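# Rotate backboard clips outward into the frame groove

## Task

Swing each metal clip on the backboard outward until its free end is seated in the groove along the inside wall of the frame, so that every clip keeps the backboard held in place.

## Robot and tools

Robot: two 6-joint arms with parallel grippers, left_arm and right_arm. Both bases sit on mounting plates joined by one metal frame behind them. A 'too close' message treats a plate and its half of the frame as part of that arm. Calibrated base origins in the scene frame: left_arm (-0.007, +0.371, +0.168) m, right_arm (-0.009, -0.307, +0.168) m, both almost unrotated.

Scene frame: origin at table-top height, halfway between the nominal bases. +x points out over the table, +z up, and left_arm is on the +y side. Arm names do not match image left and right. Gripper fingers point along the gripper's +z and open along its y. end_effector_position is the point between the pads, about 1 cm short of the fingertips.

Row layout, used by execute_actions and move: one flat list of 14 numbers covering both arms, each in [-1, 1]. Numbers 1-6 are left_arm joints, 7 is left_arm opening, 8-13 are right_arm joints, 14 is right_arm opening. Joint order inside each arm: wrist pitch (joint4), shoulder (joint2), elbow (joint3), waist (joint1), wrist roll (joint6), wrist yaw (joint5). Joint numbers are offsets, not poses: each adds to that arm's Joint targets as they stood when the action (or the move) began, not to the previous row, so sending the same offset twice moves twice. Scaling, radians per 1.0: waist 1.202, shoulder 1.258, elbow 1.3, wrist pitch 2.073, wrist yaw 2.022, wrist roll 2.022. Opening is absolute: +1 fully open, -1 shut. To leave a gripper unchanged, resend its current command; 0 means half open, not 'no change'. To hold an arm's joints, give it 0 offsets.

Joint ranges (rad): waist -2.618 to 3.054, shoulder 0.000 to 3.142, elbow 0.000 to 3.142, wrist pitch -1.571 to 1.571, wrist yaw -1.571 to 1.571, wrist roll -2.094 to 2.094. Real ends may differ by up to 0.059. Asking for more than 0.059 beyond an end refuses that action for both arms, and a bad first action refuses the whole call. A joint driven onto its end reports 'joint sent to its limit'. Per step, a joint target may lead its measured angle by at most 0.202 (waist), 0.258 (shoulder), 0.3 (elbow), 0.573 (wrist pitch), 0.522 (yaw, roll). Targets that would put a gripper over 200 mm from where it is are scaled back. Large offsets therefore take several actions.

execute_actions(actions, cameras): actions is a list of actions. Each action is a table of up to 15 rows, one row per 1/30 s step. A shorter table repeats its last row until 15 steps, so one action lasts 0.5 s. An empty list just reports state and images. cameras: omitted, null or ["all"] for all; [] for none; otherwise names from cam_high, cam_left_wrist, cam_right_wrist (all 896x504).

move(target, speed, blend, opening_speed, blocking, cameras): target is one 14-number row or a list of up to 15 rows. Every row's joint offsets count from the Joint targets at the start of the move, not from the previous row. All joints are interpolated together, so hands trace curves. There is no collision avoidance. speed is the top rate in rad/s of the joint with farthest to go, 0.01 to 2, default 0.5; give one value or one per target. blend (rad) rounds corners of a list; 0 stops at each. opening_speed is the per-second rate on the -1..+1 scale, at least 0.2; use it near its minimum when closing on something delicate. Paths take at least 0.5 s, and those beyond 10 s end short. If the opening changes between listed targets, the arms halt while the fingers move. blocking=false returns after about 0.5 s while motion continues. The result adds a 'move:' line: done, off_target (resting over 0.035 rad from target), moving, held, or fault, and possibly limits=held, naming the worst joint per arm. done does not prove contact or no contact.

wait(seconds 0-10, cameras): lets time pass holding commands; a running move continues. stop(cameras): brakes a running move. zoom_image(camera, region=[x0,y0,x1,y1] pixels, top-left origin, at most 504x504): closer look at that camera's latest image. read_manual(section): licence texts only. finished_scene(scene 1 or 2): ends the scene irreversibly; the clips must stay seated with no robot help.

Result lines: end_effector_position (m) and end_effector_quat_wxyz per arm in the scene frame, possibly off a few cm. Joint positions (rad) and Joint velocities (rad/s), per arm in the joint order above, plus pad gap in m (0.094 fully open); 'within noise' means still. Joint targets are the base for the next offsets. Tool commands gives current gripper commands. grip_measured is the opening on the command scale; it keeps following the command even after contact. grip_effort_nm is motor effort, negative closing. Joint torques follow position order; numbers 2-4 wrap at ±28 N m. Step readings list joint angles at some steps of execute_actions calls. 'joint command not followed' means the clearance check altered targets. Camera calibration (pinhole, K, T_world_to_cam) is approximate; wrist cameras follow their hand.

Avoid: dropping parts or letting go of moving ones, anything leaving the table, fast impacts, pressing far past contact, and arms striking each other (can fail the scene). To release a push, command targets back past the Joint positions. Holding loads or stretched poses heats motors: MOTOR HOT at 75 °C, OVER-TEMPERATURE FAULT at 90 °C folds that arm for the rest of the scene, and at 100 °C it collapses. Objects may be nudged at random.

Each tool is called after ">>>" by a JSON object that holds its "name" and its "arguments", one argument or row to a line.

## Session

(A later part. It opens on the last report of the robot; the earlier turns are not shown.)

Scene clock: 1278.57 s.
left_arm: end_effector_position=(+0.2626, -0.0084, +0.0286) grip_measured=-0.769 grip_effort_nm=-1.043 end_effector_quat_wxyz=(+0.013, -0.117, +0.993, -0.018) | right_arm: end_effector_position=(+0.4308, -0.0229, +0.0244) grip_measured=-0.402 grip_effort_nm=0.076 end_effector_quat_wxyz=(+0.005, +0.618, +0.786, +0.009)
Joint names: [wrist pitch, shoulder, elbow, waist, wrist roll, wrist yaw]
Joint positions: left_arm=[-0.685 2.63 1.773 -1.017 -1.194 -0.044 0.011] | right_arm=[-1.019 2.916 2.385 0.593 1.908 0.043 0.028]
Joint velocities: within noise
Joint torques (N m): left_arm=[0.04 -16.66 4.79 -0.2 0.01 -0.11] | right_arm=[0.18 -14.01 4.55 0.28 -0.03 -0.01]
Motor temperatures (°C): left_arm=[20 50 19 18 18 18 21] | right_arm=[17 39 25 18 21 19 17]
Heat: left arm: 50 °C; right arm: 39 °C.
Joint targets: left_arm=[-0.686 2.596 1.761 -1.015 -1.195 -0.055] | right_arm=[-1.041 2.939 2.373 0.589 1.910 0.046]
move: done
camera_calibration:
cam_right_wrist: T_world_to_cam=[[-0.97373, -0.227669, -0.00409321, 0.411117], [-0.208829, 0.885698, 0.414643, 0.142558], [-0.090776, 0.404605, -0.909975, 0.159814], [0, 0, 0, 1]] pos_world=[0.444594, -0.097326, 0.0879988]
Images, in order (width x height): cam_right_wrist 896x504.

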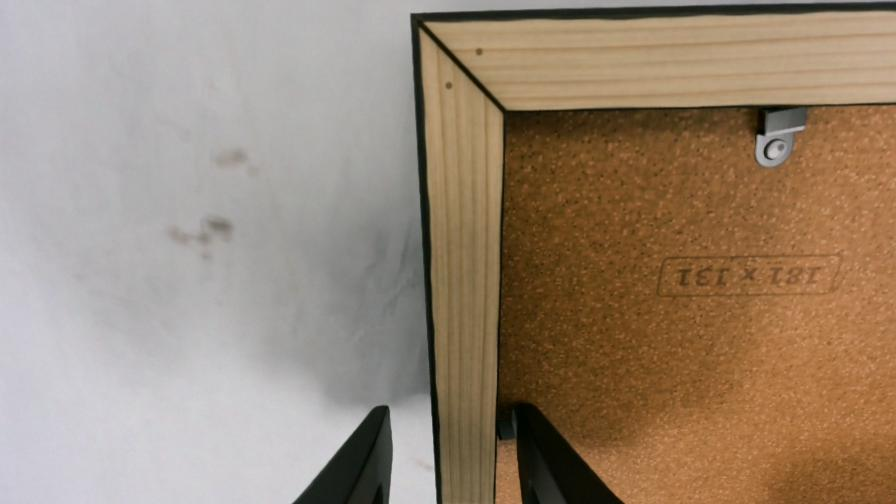

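>>> {"name": "move", "arguments": {
  "target": [
    [0,0,0,0,0,0,0.0,0,0,0,0,0,0,-0.4],
    [-0.0912,-0.0501,0.0946,0,0,0,0.0,-0.0506,-0.0866,0.0746,0,0,0,-0.4],
    [-0.0912,-0.0501,0.0946,0.2895,0,0,0.0,-0.0506,-0.0866,0.0746,0,0,0,-0.4],
    [-0.0912,-0.0501,0.0946,0.2895,0,0,0.0,0.2479,-0.5636,-0.8746,0.1439,-1.0,0,-0.4]
  ],
  "speed": [0.5,0.3,0.4,0.8]
}}

Scene clock: 1363.83 s.
left_arm: end_effector_position=(+0.2690, -0.0157, +0.0587) grip_measured=-0.002 grip_effort_nm=0.076 end_effector_quat_wxyz=(+0.016, -0.117, +0.993, -0.022) | right_arm: end_effector_position=(+0.4294, -0.0249, +0.0499) grip_measured=-0.402 grip_effort_nm=0.056 end_effector_quat_wxyz=(+0.001, +0.618, +0.786, -0.001)
Joint names: [wrist pitch, shoulder, elbow, waist, wrist roll, wrist yaw]
Joint positions: left_arm=[-0.771 2.589 1.828 -1.017 -1.194 -0.044 0.047] | right_arm=[-1.114 2.887 2.431 0.593 1.908 0.043 0.028]
Joint velocities: within noise
Joint torques (N m): left_arm=[0.04 -13.48 5.86 -0.5 0.02 0.03] | right_arm=[0.18 -20.04 7.24 0.31 -0.03 0.01]
Motor temperatures (°C): left_arm=[20 53 18 18 18 18 21] | right_arm=[17 42 24 18 21 19 17]
Heat: left arm: 53 °C; right arm: 42 °C.
Joint targets: left_arm=[-0.775 2.593 1.823 -1.017 -1.194 -0.044] | right_arm=[-1.130 2.846 2.456 0.589 1.910 0.046]
move: held (left_arm; a check stopped the path), off_target (right_arm; braked when a check withheld steps of left_arm); path passed 1 of 4 targets; limits=held; left_arm: the waist is farthest, 0.350 rad from its target; right_arm: the wrist roll is farthest, 2.020 rad from its target
joint command not followed: on one or more control steps a check withheld the commanded joint targets of the left arm, and it was not sent them on those steps.
cause: the commanded joint targets, or the way to them, would bring a part of the robot too close to another arm (this arm's wrist (the part past the wrist pitch) and the right arm's forearm (the part past the elbow)).
camera_calibration:
cam_left_wrist: T_world_to_cam=[[0.213592, -0.976692, 0.021222, -0.0688625], [-0.899992, -0.188276, 0.39315, 0.254871], [-0.379991, -0.103073, -0.919229, 0.238685], [0, 0, 0, 1]] pos_world=[0.334788, 0.00533055, 0.120665]
cam_right_wrist: T_world_to_cam=[[-0.973443, -0.228412, 0.015398, 0.408361], [-0.202373, 0.890013, 0.408561, 0.131105], [-0.107025, 0.394594, -0.912601, 0.190587], [0, 0, 0, 1]] pos_world=[0.444446, -0.0986151, 0.114078]

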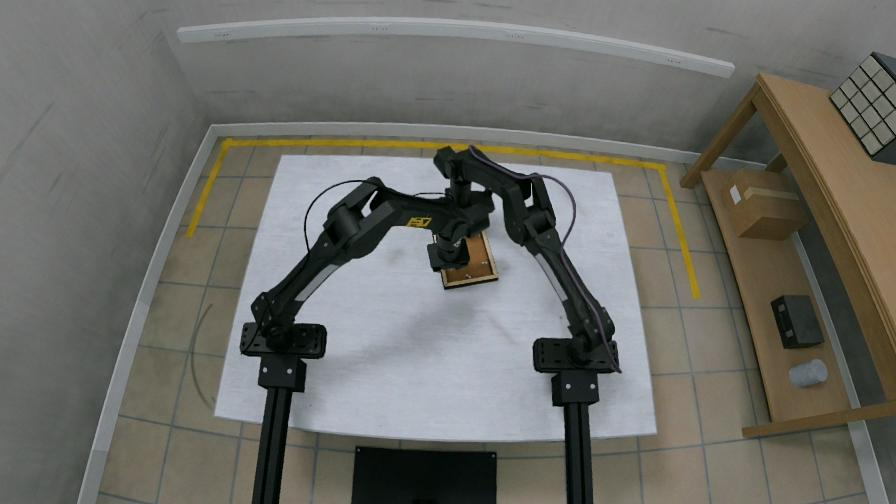

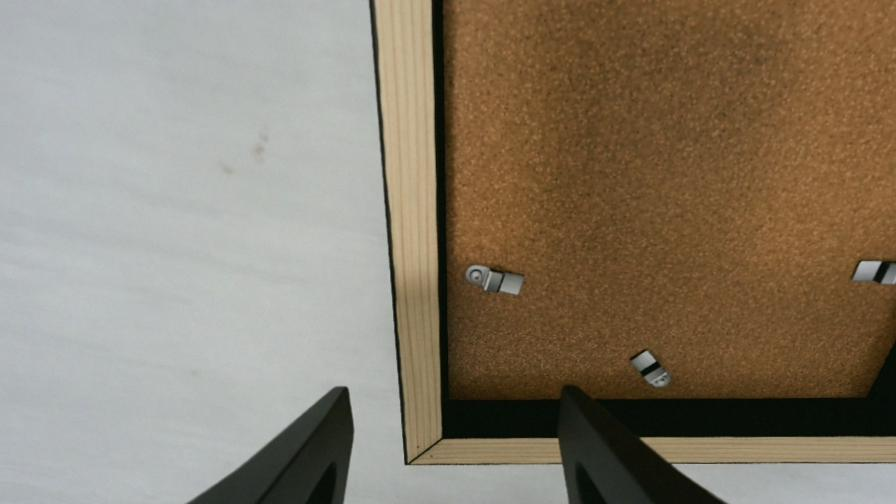

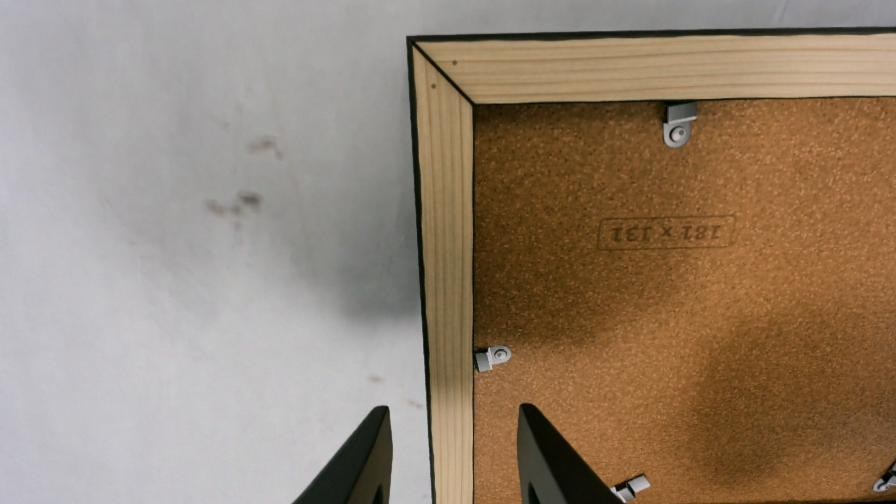

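>>> {"name": "zoom_image", "arguments": {
  "camera": "cam_right_wrist",
  "region": [460, 330, 530, 390]
}}

>>> {"name": "zoom_image", "arguments": {
  "camera": "cam_right_wrist",
  "region": [640, 80, 720, 160]
}}

Scaled by 7.200.

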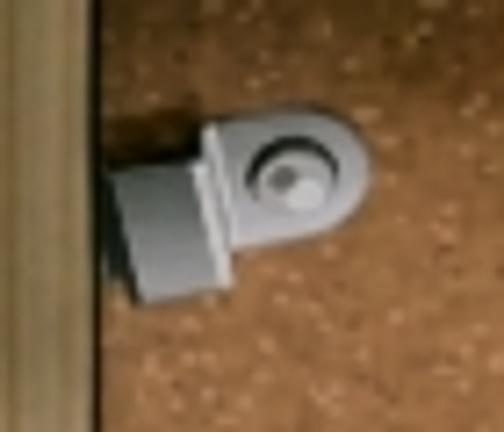

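Scaled by 6.300.

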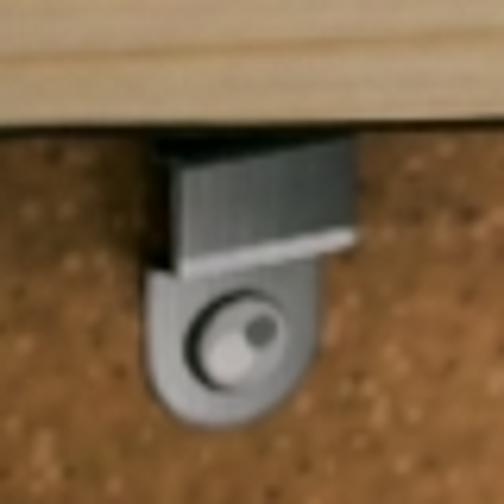

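>>> {"name": "move", "arguments": {
  "target": [
    [0.1307,-0.283,-0.483,0,0,0,0.0,0,0,0,0,0,0,-0.4],
    [0.1307,-0.283,-0.483,0,0,0,0.0,0.2909,-0.4897,-0.9385,0.144,-1.0,0,-0.4]
  ],
  "speed": [0.6,0.8]
}}

Scene clock: 1382.63 s.
left_arm: end_effector_position=(+0.2054, +0.0756, +0.0622) grip_measured=-0.002 grip_effort_nm=0.076 end_effector_quat_wxyz=(+0.007, -0.117, +0.993, -0.007) | right_arm: end_effector_position=(+0.2669, -0.0601, +0.0644) grip_measured=-0.402 grip_effort_nm=0.056 end_effector_quat_wxyz=(+0.007, -0.408, +0.913, +0.000)
Joint names: [wrist pitch, shoulder, elbow, waist, wrist roll, wrist yaw]
Joint positions: left_arm=[-0.508 2.266 1.206 -1.017 -1.194 -0.044 0.047] | right_arm=[-0.539 2.269 1.245 0.754 -0.104 0.043 0.028]
Joint velocities: within noise
Joint torques (N m): left_arm=[0.07 -13.18 3.97 -0.43 0.01 0.03] | right_arm=[0.53 -15.05 3.62 1.22 -0.11 0.01]
Motor temperatures (°C): left_arm=[20 54 18 18 18 18 20] | right_arm=[17 46 25 18 21 19 17]
Heat: left arm: 54 °C; right arm: 46 °C.
Joint targets: left_arm=[-0.504 2.237 1.196 -1.017 -1.194 -0.044] | right_arm=[-0.527 2.230 1.236 0.762 -0.112 0.046]
move: off_target (right_arm); right_arm: the shoulder is farthest, 0.039 rad from its target
camera_calibration:
cam_left_wrist: T_world_to_cam=[[0.212397, -0.977112, -0.0118458, 0.0361523], [-0.892044, -0.198826, 0.405863, 0.211759], [-0.398929, -0.0756372, -0.913857, 0.228621], [0, 0, 0, 1]] pos_world=[0.272423, 0.0947203, 0.12341]
cam_right_wrist: T_world_to_cam=[[0.739613, -0.672723, 0.0204281, -0.242385], [-0.622767, -0.672549, 0.399799, 0.142478], [-0.255215, -0.308418, -0.916375, 0.197833], [0, 0, 0, 1]] pos_world=[0.318491, -0.00621912, 0.129278]

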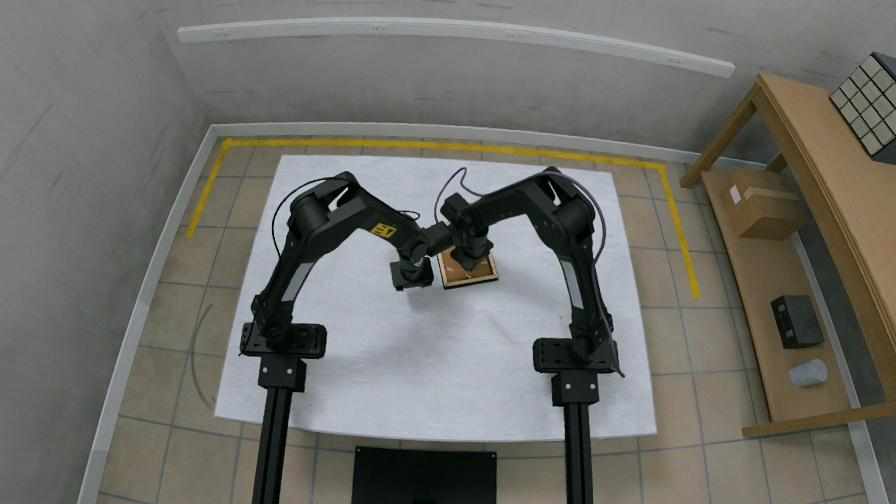

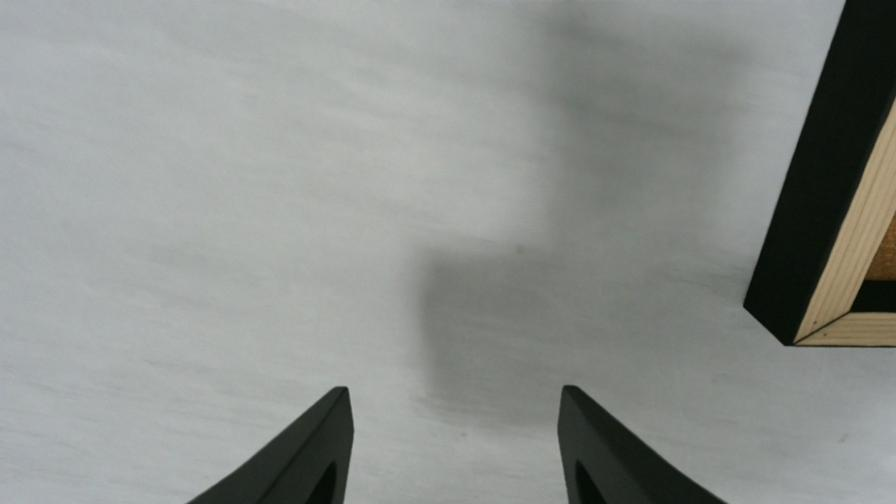

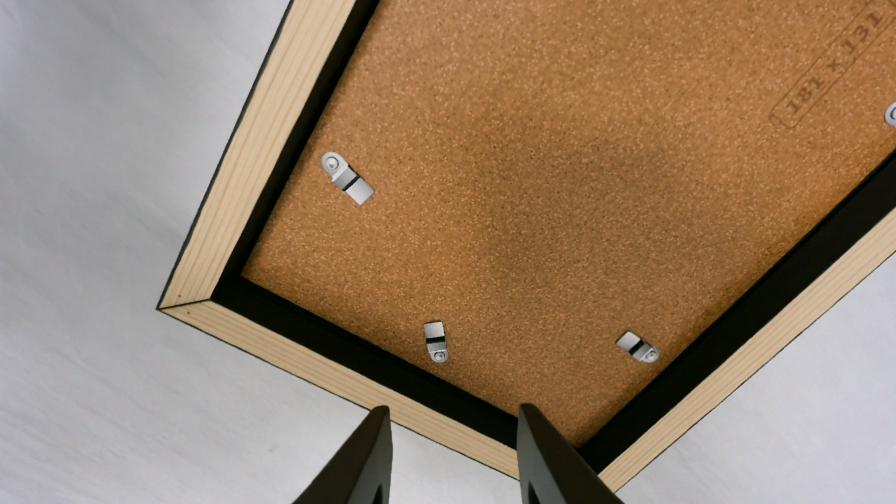

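>>> {"name": "move", "arguments": {
  "target": [0,0,0,0,0,0,0.0,0.0391,0.1264,0.0262,0.0058,-0.0534,0,-0.64],
  "speed": 0.3,
  "cameras": ["cam_right_wrist"]
}}

Scene clock: 1398.73 s.
left_arm: end_effector_position=(+0.2054, +0.0755, +0.0622) grip_measured=-0.002 grip_effort_nm=0.071 end_effector_quat_wxyz=(+0.007, -0.117, +0.993, -0.007) | right_arm: end_effector_position=(+0.2596, -0.0624, +0.0253) grip_measured=-0.638 grip_effort_nm=-0.149 end_effector_quat_wxyz=(-0.008, -0.460, +0.888, -0.004)
Joint names: [wrist pitch, shoulder, elbow, waist, wrist roll, wrist yaw]
Joint positions: left_arm=[-0.508 2.266 1.206 -1.017 -1.194 -0.044 0.047] | right_arm=[-0.458 2.381 1.245 0.759 -0.212 0.044 0.017]
Joint velocities: within noise
Joint torques (N m): left_arm=[0.07 -13.22 4.03 -0.38 0.03 0.02] | right_arm=[0.46 -10.77 5.6 1.39 -0.12 0.01]
Motor temperatures (°C): left_arm=[20 52 18 18 18 18 19] | right_arm=[17 41 24 18 21 19 17]
Heat: left arm: 52 °C; right arm: 41 °C.
Joint targets: left_arm=[-0.504 2.237 1.196 -1.017 -1.194 -0.044] | right_arm=[-0.446 2.389 1.270 0.769 -0.220 0.046]
move: done
camera_calibration:
cam_right_wrist: T_world_to_cam=[[0.812038, -0.583377, 0.0162995, -0.250857], [-0.53301, -0.729975, 0.427829, 0.124412], [-0.237687, -0.356101, -0.903713, 0.151682], [0, 0, 0, 1]] pos_world=[0.30607, -0.00151289, 0.0879386]
Images, in order (width x height): cam_right_wrist 896x504.

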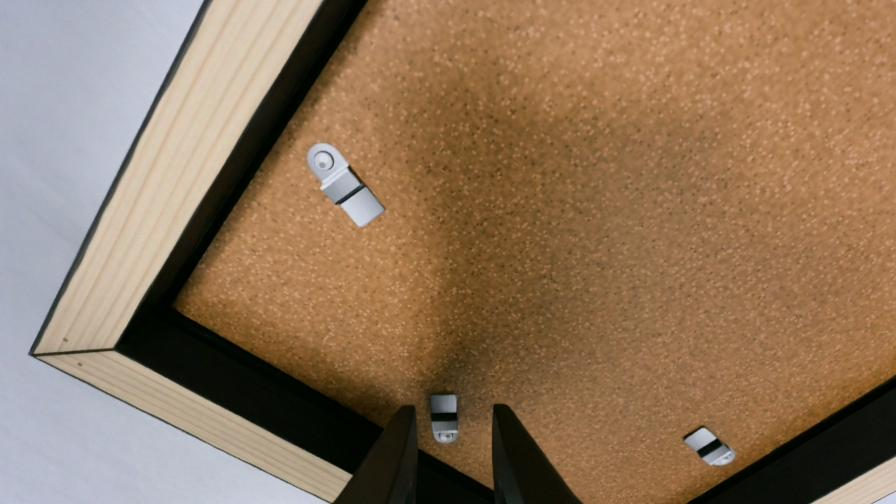

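>>> {"name": "move", "arguments": {
  "target": [0,0,0,0,0,0,0.0,0.0024,0.0247,0.0262,0.0097,-0.0124,0,-0.64],
  "speed": 0.2,
  "cameras": ["cam_right_wrist"]
}}

Scene clock: 1418.73 s.
left_arm: end_effector_position=(+0.2054, +0.0755, +0.0622) grip_measured=-0.002 grip_effort_nm=0.071 end_effector_quat_wxyz=(+0.007, -0.117, +0.993, -0.007) | right_arm: end_effector_position=(+0.2597, -0.0623, +0.0253) grip_measured=-0.638 grip_effort_nm=-0.154 end_effector_quat_wxyz=(-0.008, -0.460, +0.888, -0.004)
Joint names: [wrist pitch, shoulder, elbow, waist, wrist roll, wrist yaw]
Joint positions: left_arm=[-0.508 2.266 1.206 -1.017 -1.194 -0.044 0.047] | right_arm=[-0.457 2.381 1.245 0.759 -0.214 0.044 0.017]
Joint velocities: within noise
Joint torques (N m): left_arm=[0.1 -13.23 4.05 -0.35 0.03 -0.02] | right_arm=[0.34 -11.59 3.81 0.54 -0.04 -0.02]
Motor temperatures (°C): left_arm=[20 51 18 18 18 18 19] | right_arm=[17 37 24 18 21 19 17]
Heat: left arm: 51 °C; right arm: 37 °C.
Joint targets: left_arm=[-0.504 2.237 1.196 -1.017 -1.194 -0.044] | right_arm=[-0.457 2.381 1.245 0.759 -0.214 0.044]
move: held (right_arm; a check stopped the path); limits=held; right_arm: the elbow is farthest, 0.059 rad from its target
joint command not followed: on one or more control steps a check withheld the commanded joint targets of the right arm, and it was not sent them on those steps.
cause: the commanded joint targets, or the way to them, would bring a part of the robot too close to another arm (this arm's wrist (the part past the wrist pitch) and the left arm's wrist (the part past the wrist pitch)).
camera_calibration:
cam_right_wrist: T_world_to_cam=[[0.812678, -0.582481, 0.0164347, -0.251009], [-0.532429, -0.730794, 0.427154, 0.124396], [-0.236798, -0.355889, -0.90403, 0.151548], [0, 0, 0, 1]] pos_world=[0.306108, -0.00136591, 0.0879926]
Images, in order (width x height): cam_right_wrist 896x504.

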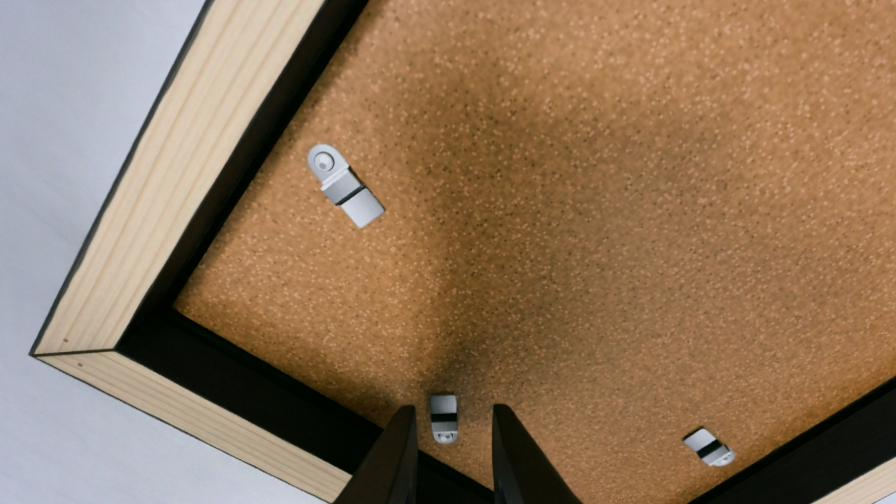

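>>> {"name": "move", "arguments": {
  "target": [
    [0,0,0,0.472,0,0,0.0,0,0,0,0,0,0,-0.64],
    [0,0,0,0.472,0,0,0.0,0.0077,0.031,0.0454,0.0175,-0.0153,0,-0.64]
  ],
  "speed": [0.6,0.2],
  "cameras": ["cam_right_wrist"]
}}

Scene clock: 1425.33 s.
left_arm: end_effector_position=(+0.3294, +0.2375, +0.0540) grip_measured=-0.002 grip_effort_nm=0.076 end_effector_quat_wxyz=(+0.000, -0.392, +0.920, +0.001) | right_arm: end_effector_position=(+0.2649, -0.0502, +0.0230) grip_measured=-0.638 grip_effort_nm=-0.149 end_effector_quat_wxyz=(+0.002, -0.476, +0.879, -0.002)
Joint names: [wrist pitch, shoulder, elbow, waist, wrist roll, wrist yaw]
Joint positions: left_arm=[-0.505 2.266 1.206 -0.445 -1.194 -0.041 0.047] | right_arm=[-0.451 2.405 1.282 0.774 -0.236 0.044 0.017]
Joint velocities: within noise
Joint torques (N m): left_arm=[-0.03 -13.33 3.9 -0.83 0.05 -0.02] | right_arm=[0.47 -10.47 5.48 1.2 -0.11 -0.02]
Motor temperatures (°C): left_arm=[20 51 18 18 18 18 19] | right_arm=[17 36 24 18 21 19 17]
Heat: left arm: 51 °C; right arm: 36 °C.
Joint targets: left_arm=[-0.504 2.237 1.196 -0.450 -1.194 -0.044] | right_arm=[-0.442 2.420 1.304 0.780 -0.244 0.044]
move: done
camera_calibration:
cam_right_wrist: T_world_to_cam=[[0.832961, -0.552943, 0.0207291, -0.252129], [-0.511705, -0.755503, 0.409113, 0.130609], [-0.210555, -0.351383, -0.912248, 0.148422], [0, 0, 0, 1]] pos_world=[0.308098, 0.0114155, 0.0871903]
Images, in order (width x height): cam_right_wrist 896x504.

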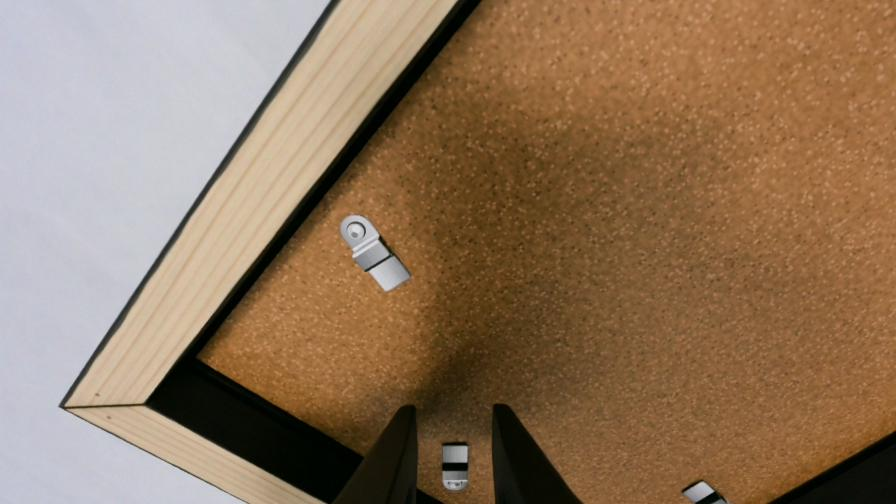

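>>> {"name": "move", "arguments": {
  "target": [0,0,0,0,0,0,0.0,-0.0159,0,0,-0.0015,0,0,-0.64],
  "speed": 0.2,
  "cameras": ["cam_right_wrist"]
}}

Scene clock: 1437.43 s.
left_arm: end_effector_position=(+0.3294, +0.2375, +0.0540) grip_measured=-0.002 grip_effort_nm=0.076 end_effector_quat_wxyz=(+0.000, -0.392, +0.920, +0.001) | right_arm: end_effector_position=(+0.2622, -0.0528, +0.0230) grip_measured=-0.638 grip_effort_nm=-0.149 end_effector_quat_wxyz=(-0.005, -0.477, +0.879, -0.003)
Joint names: [wrist pitch, shoulder, elbow, waist, wrist roll, wrist yaw]
Joint positions: left_arm=[-0.505 2.266 1.206 -0.445 -1.194 -0.041 0.047] | right_arm=[-0.466 2.405 1.282 0.774 -0.238 0.044 0.017]
Joint velocities: within noise
Joint torques (N m): left_arm=[0.01 -13.26 3.97 -0.81 0 -0.01] | right_arm=[0.25 -10.4 5.46 1.05 -0.1 -0.02]
Motor temperatures (°C): left_arm=[20 51 18 18 18 18 19] | right_arm=[17 37 24 18 21 19 17]
Heat: left arm: 51 °C; right arm: 37 °C.
Joint targets: left_arm=[-0.504 2.237 1.196 -0.450 -1.194 -0.044] | right_arm=[-0.474 2.420 1.304 0.779 -0.244 0.044]
move: done
camera_calibration:
cam_right_wrist: T_world_to_cam=[[0.834123, -0.551305, 0.0173498, -0.251435], [-0.505903, -0.752141, 0.42231, 0.125661], [-0.219772, -0.361036, -0.906285, 0.148751], [0, 0, 0, 1]] pos_world=[0.305992, 0.00960175, 0.086105]
Images, in order (width x height): cam_right_wrist 896x504.

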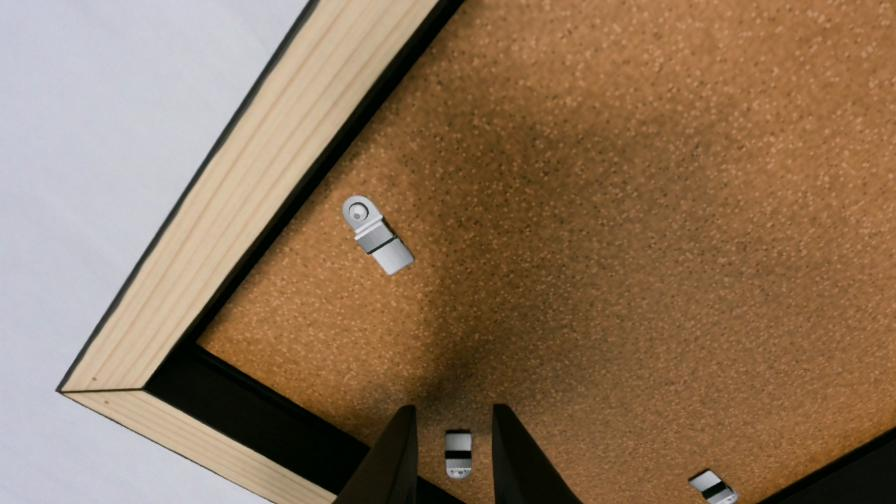

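>>> {"name": "move", "arguments": {
  "target": [0,0,0,0,0,0,0.0,0,0,0,0,0,0,-0.9],
  "opening_speed": 0.3,
  "cameras": ["cam_right_wrist"]
}}

>>> {"name": "zoom_image", "arguments": {
  "camera": "cam_right_wrist",
  "region": [350, 360, 570, 504]
}}

Scene clock: 1441.23 s.
left_arm: end_effector_position=(+0.3294, +0.2375, +0.0540) grip_measured=-0.002 grip_effort_nm=0.076 end_effector_quat_wxyz=(+0.000, -0.392, +0.920, +0.001) | right_arm: end_effector_position=(+0.2621, -0.0529, +0.0230) grip_measured=-0.898 grip_effort_nm=-0.159 end_effector_quat_wxyz=(-0.005, -0.477, +0.879, -0.004)
Joint names: [wrist pitch, shoulder, elbow, waist, wrist roll, wrist yaw]
Joint positions: left_arm=[-0.505 2.266 1.206 -0.445 -1.194 -0.041 0.047] | right_arm=[-0.467 2.405 1.282 0.774 -0.238 0.044 0.005]
Joint velocities: within noise
Joint torques (N m): left_arm=[0.01 -13.18 4.03 -0.92 -0.01 -0.03] | right_arm=[0.28 -10.4 5.48 1.03 -0.11 -0.02]
Motor temperatures (°C): left_arm=[20 51 18 18 18 18 19] | right_arm=[17 37 24 18 21 19 17]
Heat: left arm: 51 °C; right arm: 37 °C.
Joint targets: left_arm=[-0.504 2.237 1.196 -0.450 -1.194 -0.044] | right_arm=[-0.474 2.420 1.304 0.779 -0.244 0.044]
move: done
camera_calibration:
cam_right_wrist: T_world_to_cam=[[0.83415, -0.551271, 0.017176, -0.251393], [-0.505646, -0.751935, 0.422984, 0.12542], [-0.220264, -0.361517, -0.905974, 0.148772], [0, 0, 0, 1]] pos_world=[0.305887, 0.00950585, 0.0860505]
Images, in order (width x height): cam_right_wrist 896x504.

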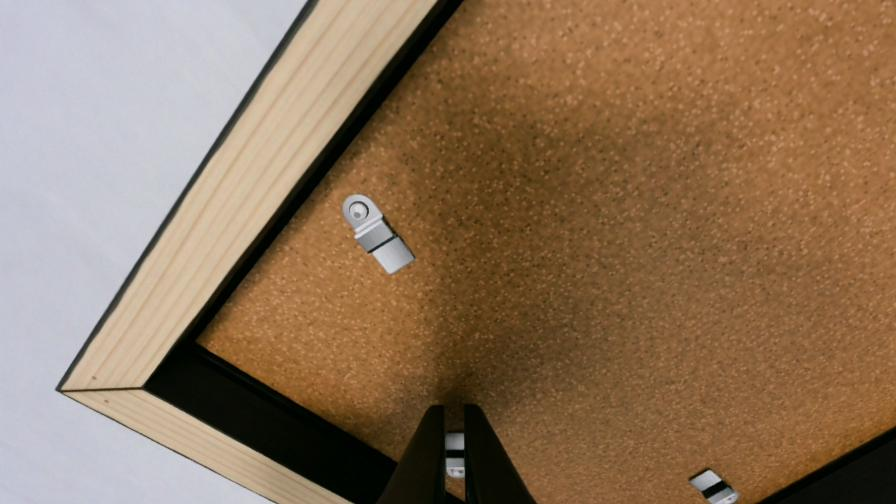

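Scaled by 2.291.

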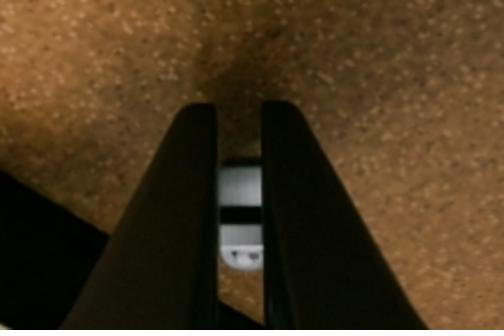

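>>> {"name": "move", "arguments": {
  "target": [0,0,0,0,0,0,0.0,0,0,0,0,0,0,-0.97],
  "opening_speed": 0.3,
  "cameras": ["cam_right_wrist"]
}}

>>> {"name": "zoom_image", "arguments": {
  "camera": "cam_right_wrist",
  "region": [350, 360, 570, 504]
}}

Scene clock: 1445.90 s.
left_arm: end_effector_position=(+0.3294, +0.2375, +0.0540) grip_measured=-0.002 grip_effort_nm=0.071 end_effector_quat_wxyz=(+0.000, -0.392, +0.920, +0.001) | right_arm: end_effector_position=(+0.2621, -0.0529, +0.0230) grip_measured=-0.968 grip_effort_nm=-0.149 end_effector_quat_wxyz=(-0.005, -0.477, +0.879, -0.004)
Joint names: [wrist pitch, shoulder, elbow, waist, wrist roll, wrist yaw]
Joint positions: left_arm=[-0.505 2.266 1.206 -0.445 -1.194 -0.041 0.047] | right_arm=[-0.467 2.405 1.282 0.774 -0.238 0.044 0.002]
Joint velocities: within noise
Joint torques (N m): left_arm=[0.02 -13.16 4 -0.83 0.01 0] | right_arm=[0.27 -10.43 5.52 1.01 -0.11 -0.02]
Motor temperatures (°C): left_arm=[20 51 18 18 18 18 19] | right_arm=[17 37 24 18 21 19 17]
Heat: left arm: 51 °C; right arm: 37 °C.
Joint targets: left_arm=[-0.504 2.237 1.196 -0.450 -1.194 -0.044] | right_arm=[-0.474 2.420 1.304 0.779 -0.244 0.044]
move: done
camera_calibration:
cam_right_wrist: T_world_to_cam=[[0.83415, -0.551271, 0.017176, -0.251393], [-0.505646, -0.751935, 0.422984, 0.12542], [-0.220264, -0.361517, -0.905974, 0.148772], [0, 0, 0, 1]] pos_world=[0.305887, 0.00950585, 0.0860505]
Images, in order (width x height): cam_right_wrist 896x504.

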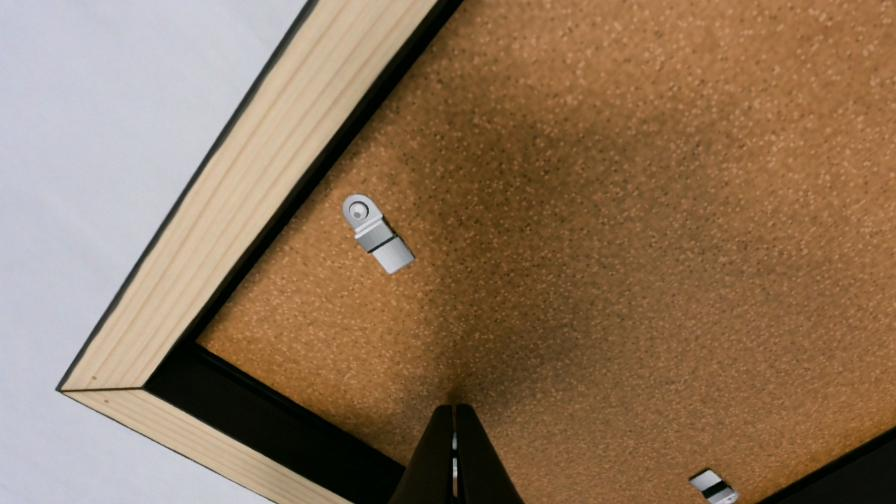

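Scaled by 2.291.

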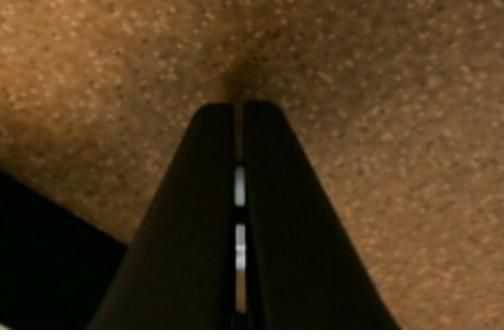

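>>> {"name": "move", "arguments": {
  "target": [
    [0,0,0,0,0,0,0.0,0,0,0,0,0,0,-0.68],
    [0,0,0,0,0,0,0.0,0,-0.054,0,0,0,0,-0.68],
    [0,0,0,0,0,0,0.0,0.0152,-0.054,-0.0415,0,0,0,-0.68]
  ],
  "speed": 0.2,
  "cameras": ["cam_right_wrist"]
}}

>>> {"name": "zoom_image", "arguments": {
  "camera": "cam_right_wrist",
  "region": [350, 360, 570, 504]
}}

Scene clock: 1458.73 s.
left_arm: end_effector_position=(+0.3294, +0.2375, +0.0540) grip_measured=-0.002 grip_effort_nm=0.076 end_effector_quat_wxyz=(+0.000, -0.392, +0.920, +0.001) | right_arm: end_effector_position=(+0.2601, -0.0549, +0.0260) grip_measured=-0.682 grip_effort_nm=0.066 end_effector_quat_wxyz=(-0.002, -0.477, +0.879, -0.003)
Joint names: [wrist pitch, shoulder, elbow, waist, wrist roll, wrist yaw]
Joint positions: left_arm=[-0.505 2.266 1.206 -0.445 -1.194 -0.041 0.047] | right_arm=[-0.455 2.386 1.258 0.774 -0.238 0.044 0.015]
Joint velocities: within noise
Joint torques (N m): left_arm=[-0.01 -13.29 3.92 -0.92 0.02 0] | right_arm=[0.46 -14.9 3.32 1.01 -0.11 -0.01]
Motor temperatures (°C): left_arm=[20 51 18 18 18 18 18] | right_arm=[17 37 24 18 21 19 17]
Heat: left arm: 51 °C; right arm: 37 °C.
Joint targets: left_arm=[-0.504 2.237 1.196 -0.450 -1.194 -0.044] | right_arm=[-0.443 2.352 1.250 0.779 -0.244 0.044]
move: done
camera_calibration:
cam_right_wrist: T_world_to_cam=[[0.833911, -0.551581, 0.0187387, -0.250921], [-0.507945, -0.753776, 0.41691, 0.122366], [-0.215835, -0.357184, -0.908755, 0.149444], [0, 0, 0, 1]] pos_world=[0.303656, 0.00721176, 0.0894944]
Images, in order (width x height): cam_right_wrist 896x504.

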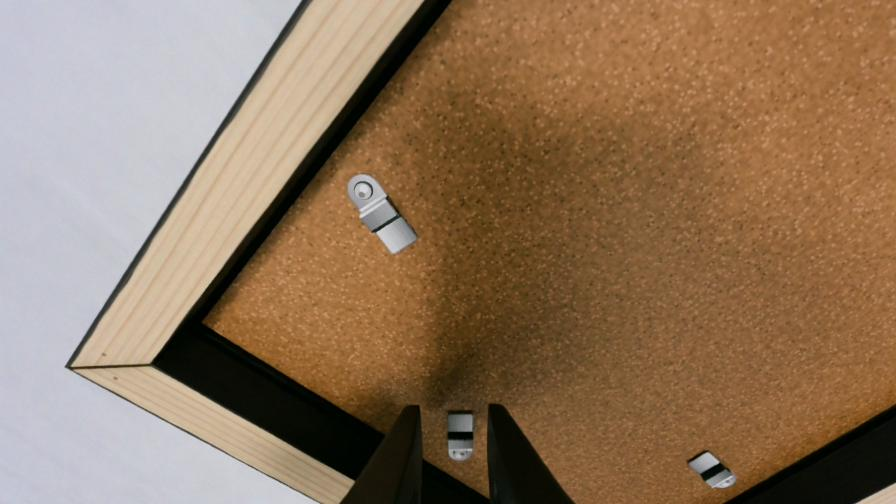

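Scaled by 2.291.

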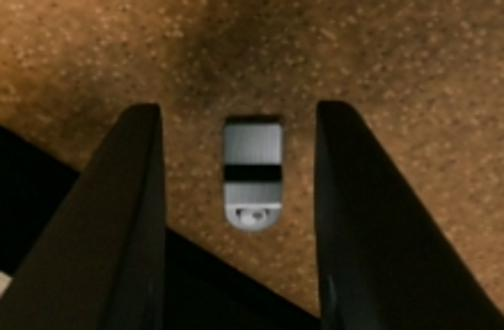

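>>> {"name": "move", "arguments": {
  "target": [
    [0,0,0,0,0,0,0.0,0,0.054,0,-0.0116,0,0,-0.68],
    [0,0,0,0,0,0,0.0,0,0.054,0,-0.0116,0,0,-0.9]
  ],
  "speed": 0.2,
  "opening_speed": 0.4,
  "cameras": ["cam_right_wrist"]
}}

>>> {"name": "zoom_image", "arguments": {
  "camera": "cam_right_wrist",
  "region": [350, 360, 570, 504]
}}

Scene clock: 1472.20 s.
left_arm: end_effector_position=(+0.3294, +0.2375, +0.0540) grip_measured=-0.002 grip_effort_nm=0.076 end_effector_quat_wxyz=(+0.000, -0.392, +0.920, +0.001) | right_arm: end_effector_position=(+0.2598, -0.0576, +0.0202) grip_measured=-0.896 grip_effort_nm=-0.242 end_effector_quat_wxyz=(-0.005, -0.476, +0.880, -0.005)
Joint names: [wrist pitch, shoulder, elbow, waist, wrist roll, wrist yaw]
Joint positions: left_arm=[-0.505 2.266 1.206 -0.445 -1.194 -0.041 0.047] | right_arm=[-0.446 2.402 1.258 0.769 -0.238 0.046 0.005]
Joint velocities: within noise
Joint torques (N m): left_arm=[0.03 -13.24 3.82 -0.98 0.02 0.01] | right_arm=[0.38 -9.99 3.26 0.08 -0.1 -0.03]
Motor temperatures (°C): left_arm=[20 51 18 18 18 18 18] | right_arm=[17 36 24 18 21 19 17]
Heat: left arm: 51 °C; right arm: 36 °C.
Joint targets: left_arm=[-0.504 2.237 1.196 -0.450 -1.194 -0.044] | right_arm=[-0.443 2.420 1.250 0.765 -0.244 0.044]
move: done
camera_calibration:
cam_right_wrist: T_world_to_cam=[[0.832046, -0.554373, 0.0192498, -0.251696], [-0.50896, -0.749168, 0.423918, 0.122981], [-0.220587, -0.362517, -0.905496, 0.144007], [0, 0, 0, 1]] pos_world=[0.303781, 0.00480483, 0.0831086]
Images, in order (width x height): cam_right_wrist 896x504.

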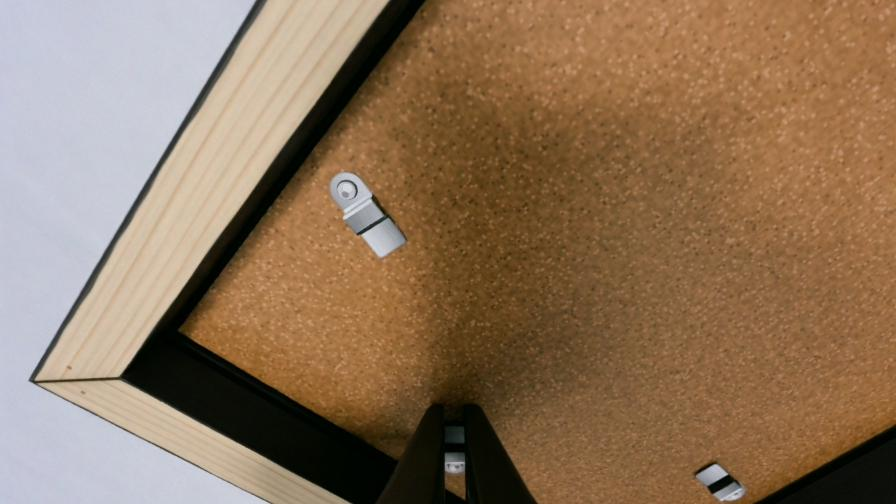

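Scaled by 2.291.

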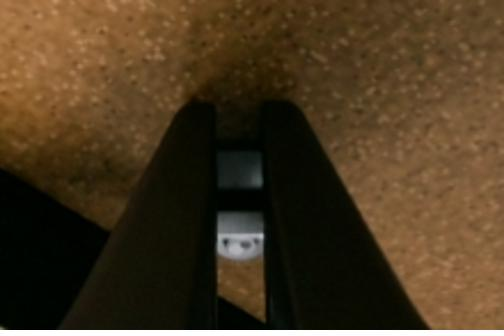

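>>> {"name": "move", "arguments": {
  "target": [0,0,0,0,0,0,0.0,0,0,0,0,0,0,-0.97],
  "speed": 0.2,
  "opening_speed": 0.4,
  "cameras": ["cam_right_wrist"]
}}

>>> {"name": "zoom_image", "arguments": {
  "camera": "cam_right_wrist",
  "region": [350, 360, 570, 504]
}}

Scene clock: 1477.83 s.
left_arm: end_effector_position=(+0.3294, +0.2375, +0.0540) grip_measured=-0.002 grip_effort_nm=0.071 end_effector_quat_wxyz=(+0.000, -0.392, +0.920, +0.001) | right_arm: end_effector_position=(+0.2598, -0.0576, +0.0202) grip_measured=-0.953 grip_effort_nm=-1.048 end_effector_quat_wxyz=(-0.005, -0.476, +0.880, -0.005)
Joint names: [wrist pitch, shoulder, elbow, waist, wrist roll, wrist yaw]
Joint positions: left_arm=[-0.505 2.266 1.206 -0.445 -1.194 -0.041 0.047] | right_arm=[-0.446 2.402 1.258 0.769 -0.238 0.046 0.002]
Joint velocities: within noise
Joint torques (N m): left_arm=[0 -13.18 3.89 -0.83 0.02 -0.01] | right_arm=[0.37 -10.03 3.26 0.08 -0.1 -0.04]
Motor temperatures (°C): left_arm=[20 51 18 18 18 18 18] | right_arm=[17 36 24 18 21 19 17]
Heat: left arm: 51 °C; right arm: 36 °C.
Joint targets: left_arm=[-0.504 2.237 1.196 -0.450 -1.194 -0.044] | right_arm=[-0.443 2.420 1.250 0.765 -0.244 0.044]
move: done
camera_calibration:
cam_right_wrist: T_world_to_cam=[[0.832257, -0.554055, 0.0192444, -0.251733], [-0.508672, -0.749363, 0.42392, 0.122895], [-0.220454, -0.362599, -0.905495, 0.143967], [0, 0, 0, 1]] pos_world=[0.303758, 0.00482148, 0.0831085]
Images, in order (width x height): cam_right_wrist 896x504.

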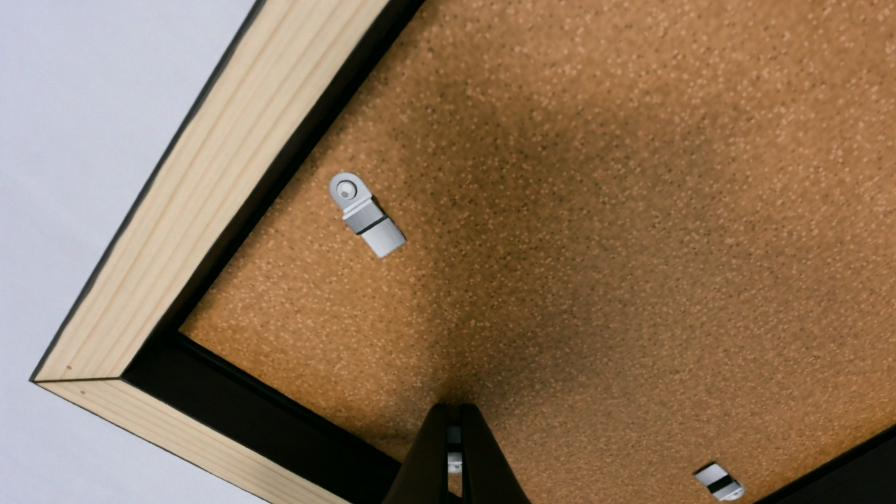

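Scaled by 2.291.

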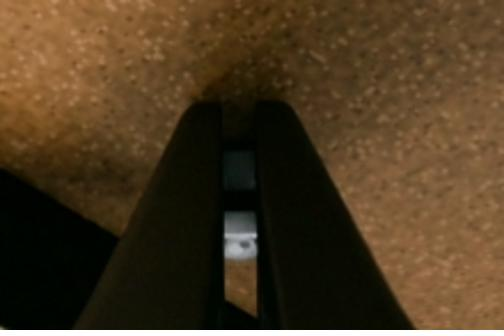

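>>> {"name": "move", "arguments": {
  "target": [0,0,0,0,0,0,0.0,-0.0082,0,0,0.015,-0.1949,0,-0.97],
  "speed": 0.2,
  "cameras": ["cam_right_wrist"]
}}

>>> {"name": "zoom_image", "arguments": {
  "camera": "cam_right_wrist",
  "region": [350, 360, 570, 504]
}}

Scene clock: 1492.70 s.
left_arm: end_effector_position=(+0.3294, +0.2375, +0.0540) grip_measured=-0.002 grip_effort_nm=0.076 end_effector_quat_wxyz=(+0.000, -0.392, +0.920, +0.001) | right_arm: end_effector_position=(+0.2557, -0.0561, +0.0203) grip_measured=-0.954 grip_effort_nm=-1.077 end_effector_quat_wxyz=(-0.010, -0.640, +0.768, +0.000)
Joint names: [wrist pitch, shoulder, elbow, waist, wrist roll, wrist yaw]
Joint positions: left_arm=[-0.505 2.266 1.206 -0.445 -1.194 -0.041 0.047] | right_arm=[-0.454 2.402 1.258 0.776 -0.629 0.038 0.002]
Joint velocities: within noise
Joint torques (N m): left_arm=[-0.01 -13.37 3.99 -0.88 0.04 -0.02] | right_arm=[0.27 -9.98 3.23 1.11 -0.14 0.05]
Motor temperatures (°C): left_arm=[20 51 18 18 18 18 18] | right_arm=[17 35 24 18 21 19 18]
Heat: left arm: 51 °C; right arm: 35 °C.
Joint targets: left_arm=[-0.504 2.237 1.196 -0.450 -1.194 -0.044] | right_arm=[-0.460 2.420 1.250 0.783 -0.639 0.044]
move: done
camera_calibration:
cam_right_wrist: T_world_to_cam=[[0.981986, -0.188929, 0.00299554, -0.265008], [-0.172193, -0.888245, 0.425876, 0.0280009], [-0.0777996, -0.41872, -0.904777, 0.104082], [0, 0, 0, 1]] pos_world=[0.273153, 0.0183851, 0.0830394]
Images, in order (width x height): cam_right_wrist 896x504.

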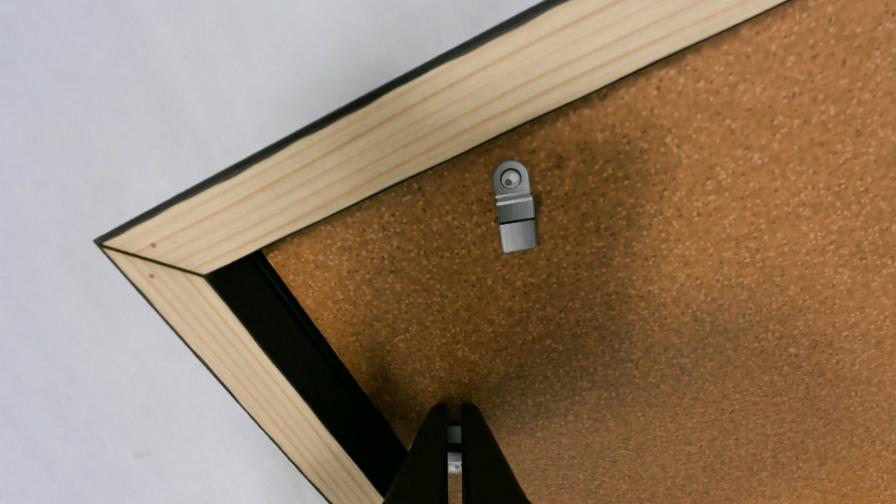

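Scaled by 2.291.

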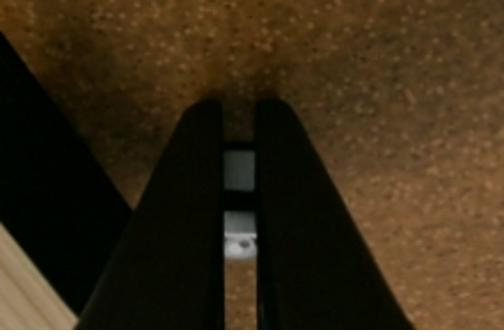

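>>> {"name": "move", "arguments": {
  "target": [0,0,0,0,0,0,0.0,-0.003,0,0,0.005,-0.09,0,-0.97],
  "speed": 0.2,
  "cameras": ["cam_right_wrist"]
}}

>>> {"name": "zoom_image", "arguments": {
  "camera": "cam_right_wrist",
  "region": [350, 360, 570, 504]
}}

Scene clock: 1501.27 s.
left_arm: end_effector_position=(+0.3294, +0.2375, +0.0540) grip_measured=-0.002 grip_effort_nm=0.081 end_effector_quat_wxyz=(+0.000, -0.392, +0.920, +0.001) | right_arm: end_effector_position=(+0.2534, -0.0556, +0.0204) grip_measured=-0.954 grip_effort_nm=-1.077 end_effector_quat_wxyz=(+0.013, +0.709, -0.705, -0.001)
Joint names: [wrist pitch, shoulder, elbow, waist, wrist roll, wrist yaw]
Joint positions: left_arm=[-0.505 2.266 1.206 -0.445 -1.194 -0.041 0.047] | right_arm=[-0.459 2.402 1.258 0.782 -0.811 0.038 0.002]
Joint velocities: within noise
Joint torques (N m): left_arm=[0.03 -13.3 3.99 -0.94 0.03 -0.05] | right_arm=[0.26 -9.98 3.25 1.25 -0.1 0.04]
Motor temperatures (°C): left_arm=[20 51 18 18 18 18 18] | right_arm=[17 34 24 18 21 19 18]
Heat: left arm: 51 °C; right arm: 34 °C.
Joint targets: left_arm=[-0.504 2.237 1.196 -0.450 -1.194 -0.044] | right_arm=[-0.466 2.420 1.250 0.789 -0.820 0.044]
move: done
camera_calibration:
cam_right_wrist: T_world_to_cam=[[0.999991, -0.00260972, -0.00336671, -0.256753], [-0.00092339, -0.904366, 0.426756, -0.0163077], [-0.00415846, -0.426749, -0.904361, 0.0850966], [0, 0, 0, 1]] pos_world=[0.25709, 0.0208967, 0.083053]
Images, in order (width x height): cam_right_wrist 896x504.

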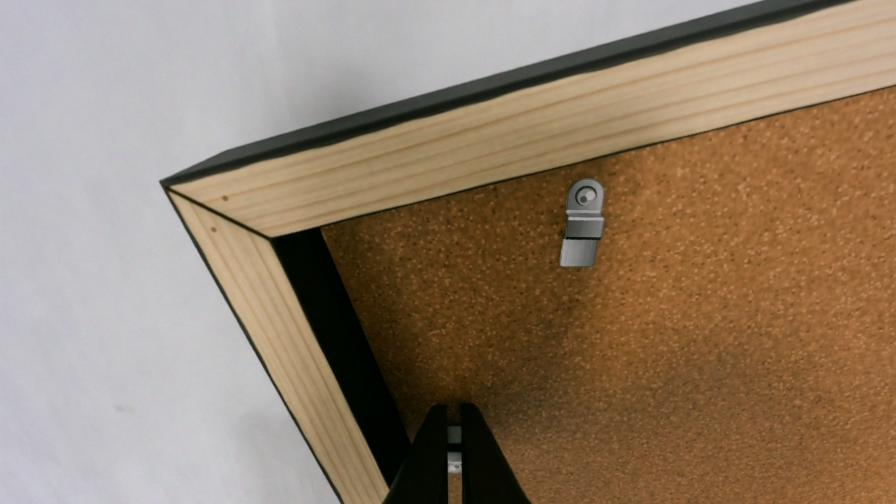

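Scaled by 2.291.

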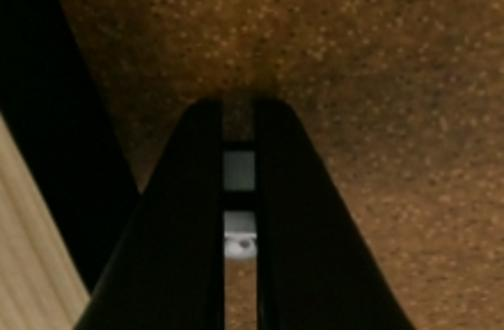

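>>> {"name": "move", "arguments": {
  "target": [
    [0,0,0,0,0,0,0.0,0,0,0,0,0,0,-0.72],
    [0,0,0,0,0,0,0.0,0.013,-0.093,-0.03,0,0,0,-0.72],
    [0,0,0,0,0,0,0.0,0.0309,-0.1184,-0.0831,0.001,-0.1207,0,-0.3]
  ],
  "speed": 0.25,
  "cameras": ["cam_right_wrist"]
}}

Scene clock: 1530.53 s.
left_arm: end_effector_position=(+0.3294, +0.2375, +0.0540) grip_measured=-0.002 grip_effort_nm=0.076 end_effector_quat_wxyz=(+0.000, -0.392, +0.920, +0.001) | right_arm: end_effector_position=(+0.2463, -0.0641, +0.0359) grip_measured=-0.302 grip_effort_nm=0.061 end_effector_quat_wxyz=(-0.005, +0.790, -0.613, +0.002)
Joint names: [wrist pitch, shoulder, elbow, waist, wrist roll, wrist yaw]
Joint positions: left_arm=[-0.505 2.266 1.206 -0.445 -1.194 -0.041 0.047] | right_arm=[-0.411 2.308 1.152 0.782 -1.057 0.041 0.033]
Joint velocities: within noise
Joint torques (N m): left_arm=[0 -13.22 3.93 -0.84 0.01 -0.01] | right_arm=[0.47 -14.54 3.11 1.31 -0.11 0.02]
Motor temperatures (°C): left_arm=[20 51 18 18 18 18 18] | right_arm=[17 34 23 18 21 19 19]
Heat: left arm: 51 °C; right arm: 34 °C.
Joint targets: left_arm=[-0.504 2.237 1.196 -0.450 -1.194 -0.044] | right_arm=[-0.402 2.271 1.142 0.790 -1.064 0.044]
move: off_target (right_arm); target 3's new numbers were sent with right_arm's shoulder 0.037 rad from that target; right_arm: the shoulder is farthest, 0.037 rad from its target
camera_calibration:
cam_right_wrist: T_world_to_cam=[[0.970481, 0.239774, 0.0259679, -0.2278], [0.208697, -0.888868, 0.407872, -0.0805634], [0.120879, -0.390412, -0.91267, 0.0673064], [0, 0, 0, 1]] pos_world=[0.229753, 0.0092877, 0.100203]
Images, in order (width x height): cam_right_wrist 896x504.

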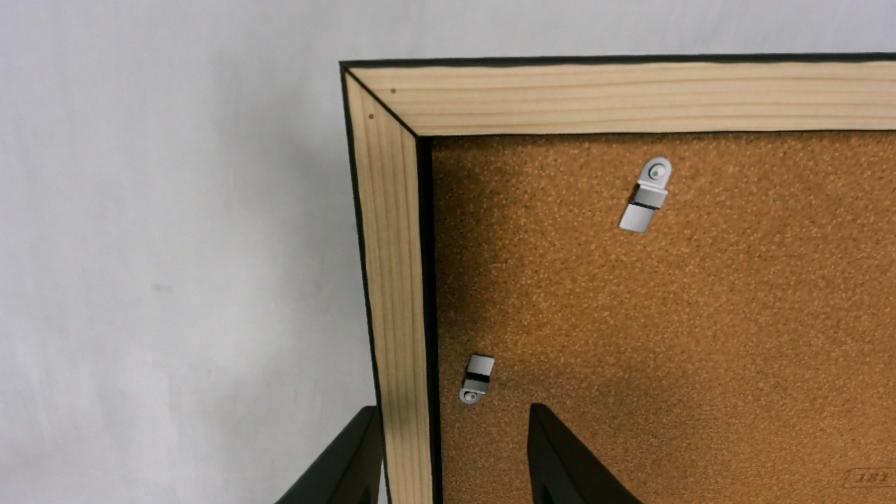

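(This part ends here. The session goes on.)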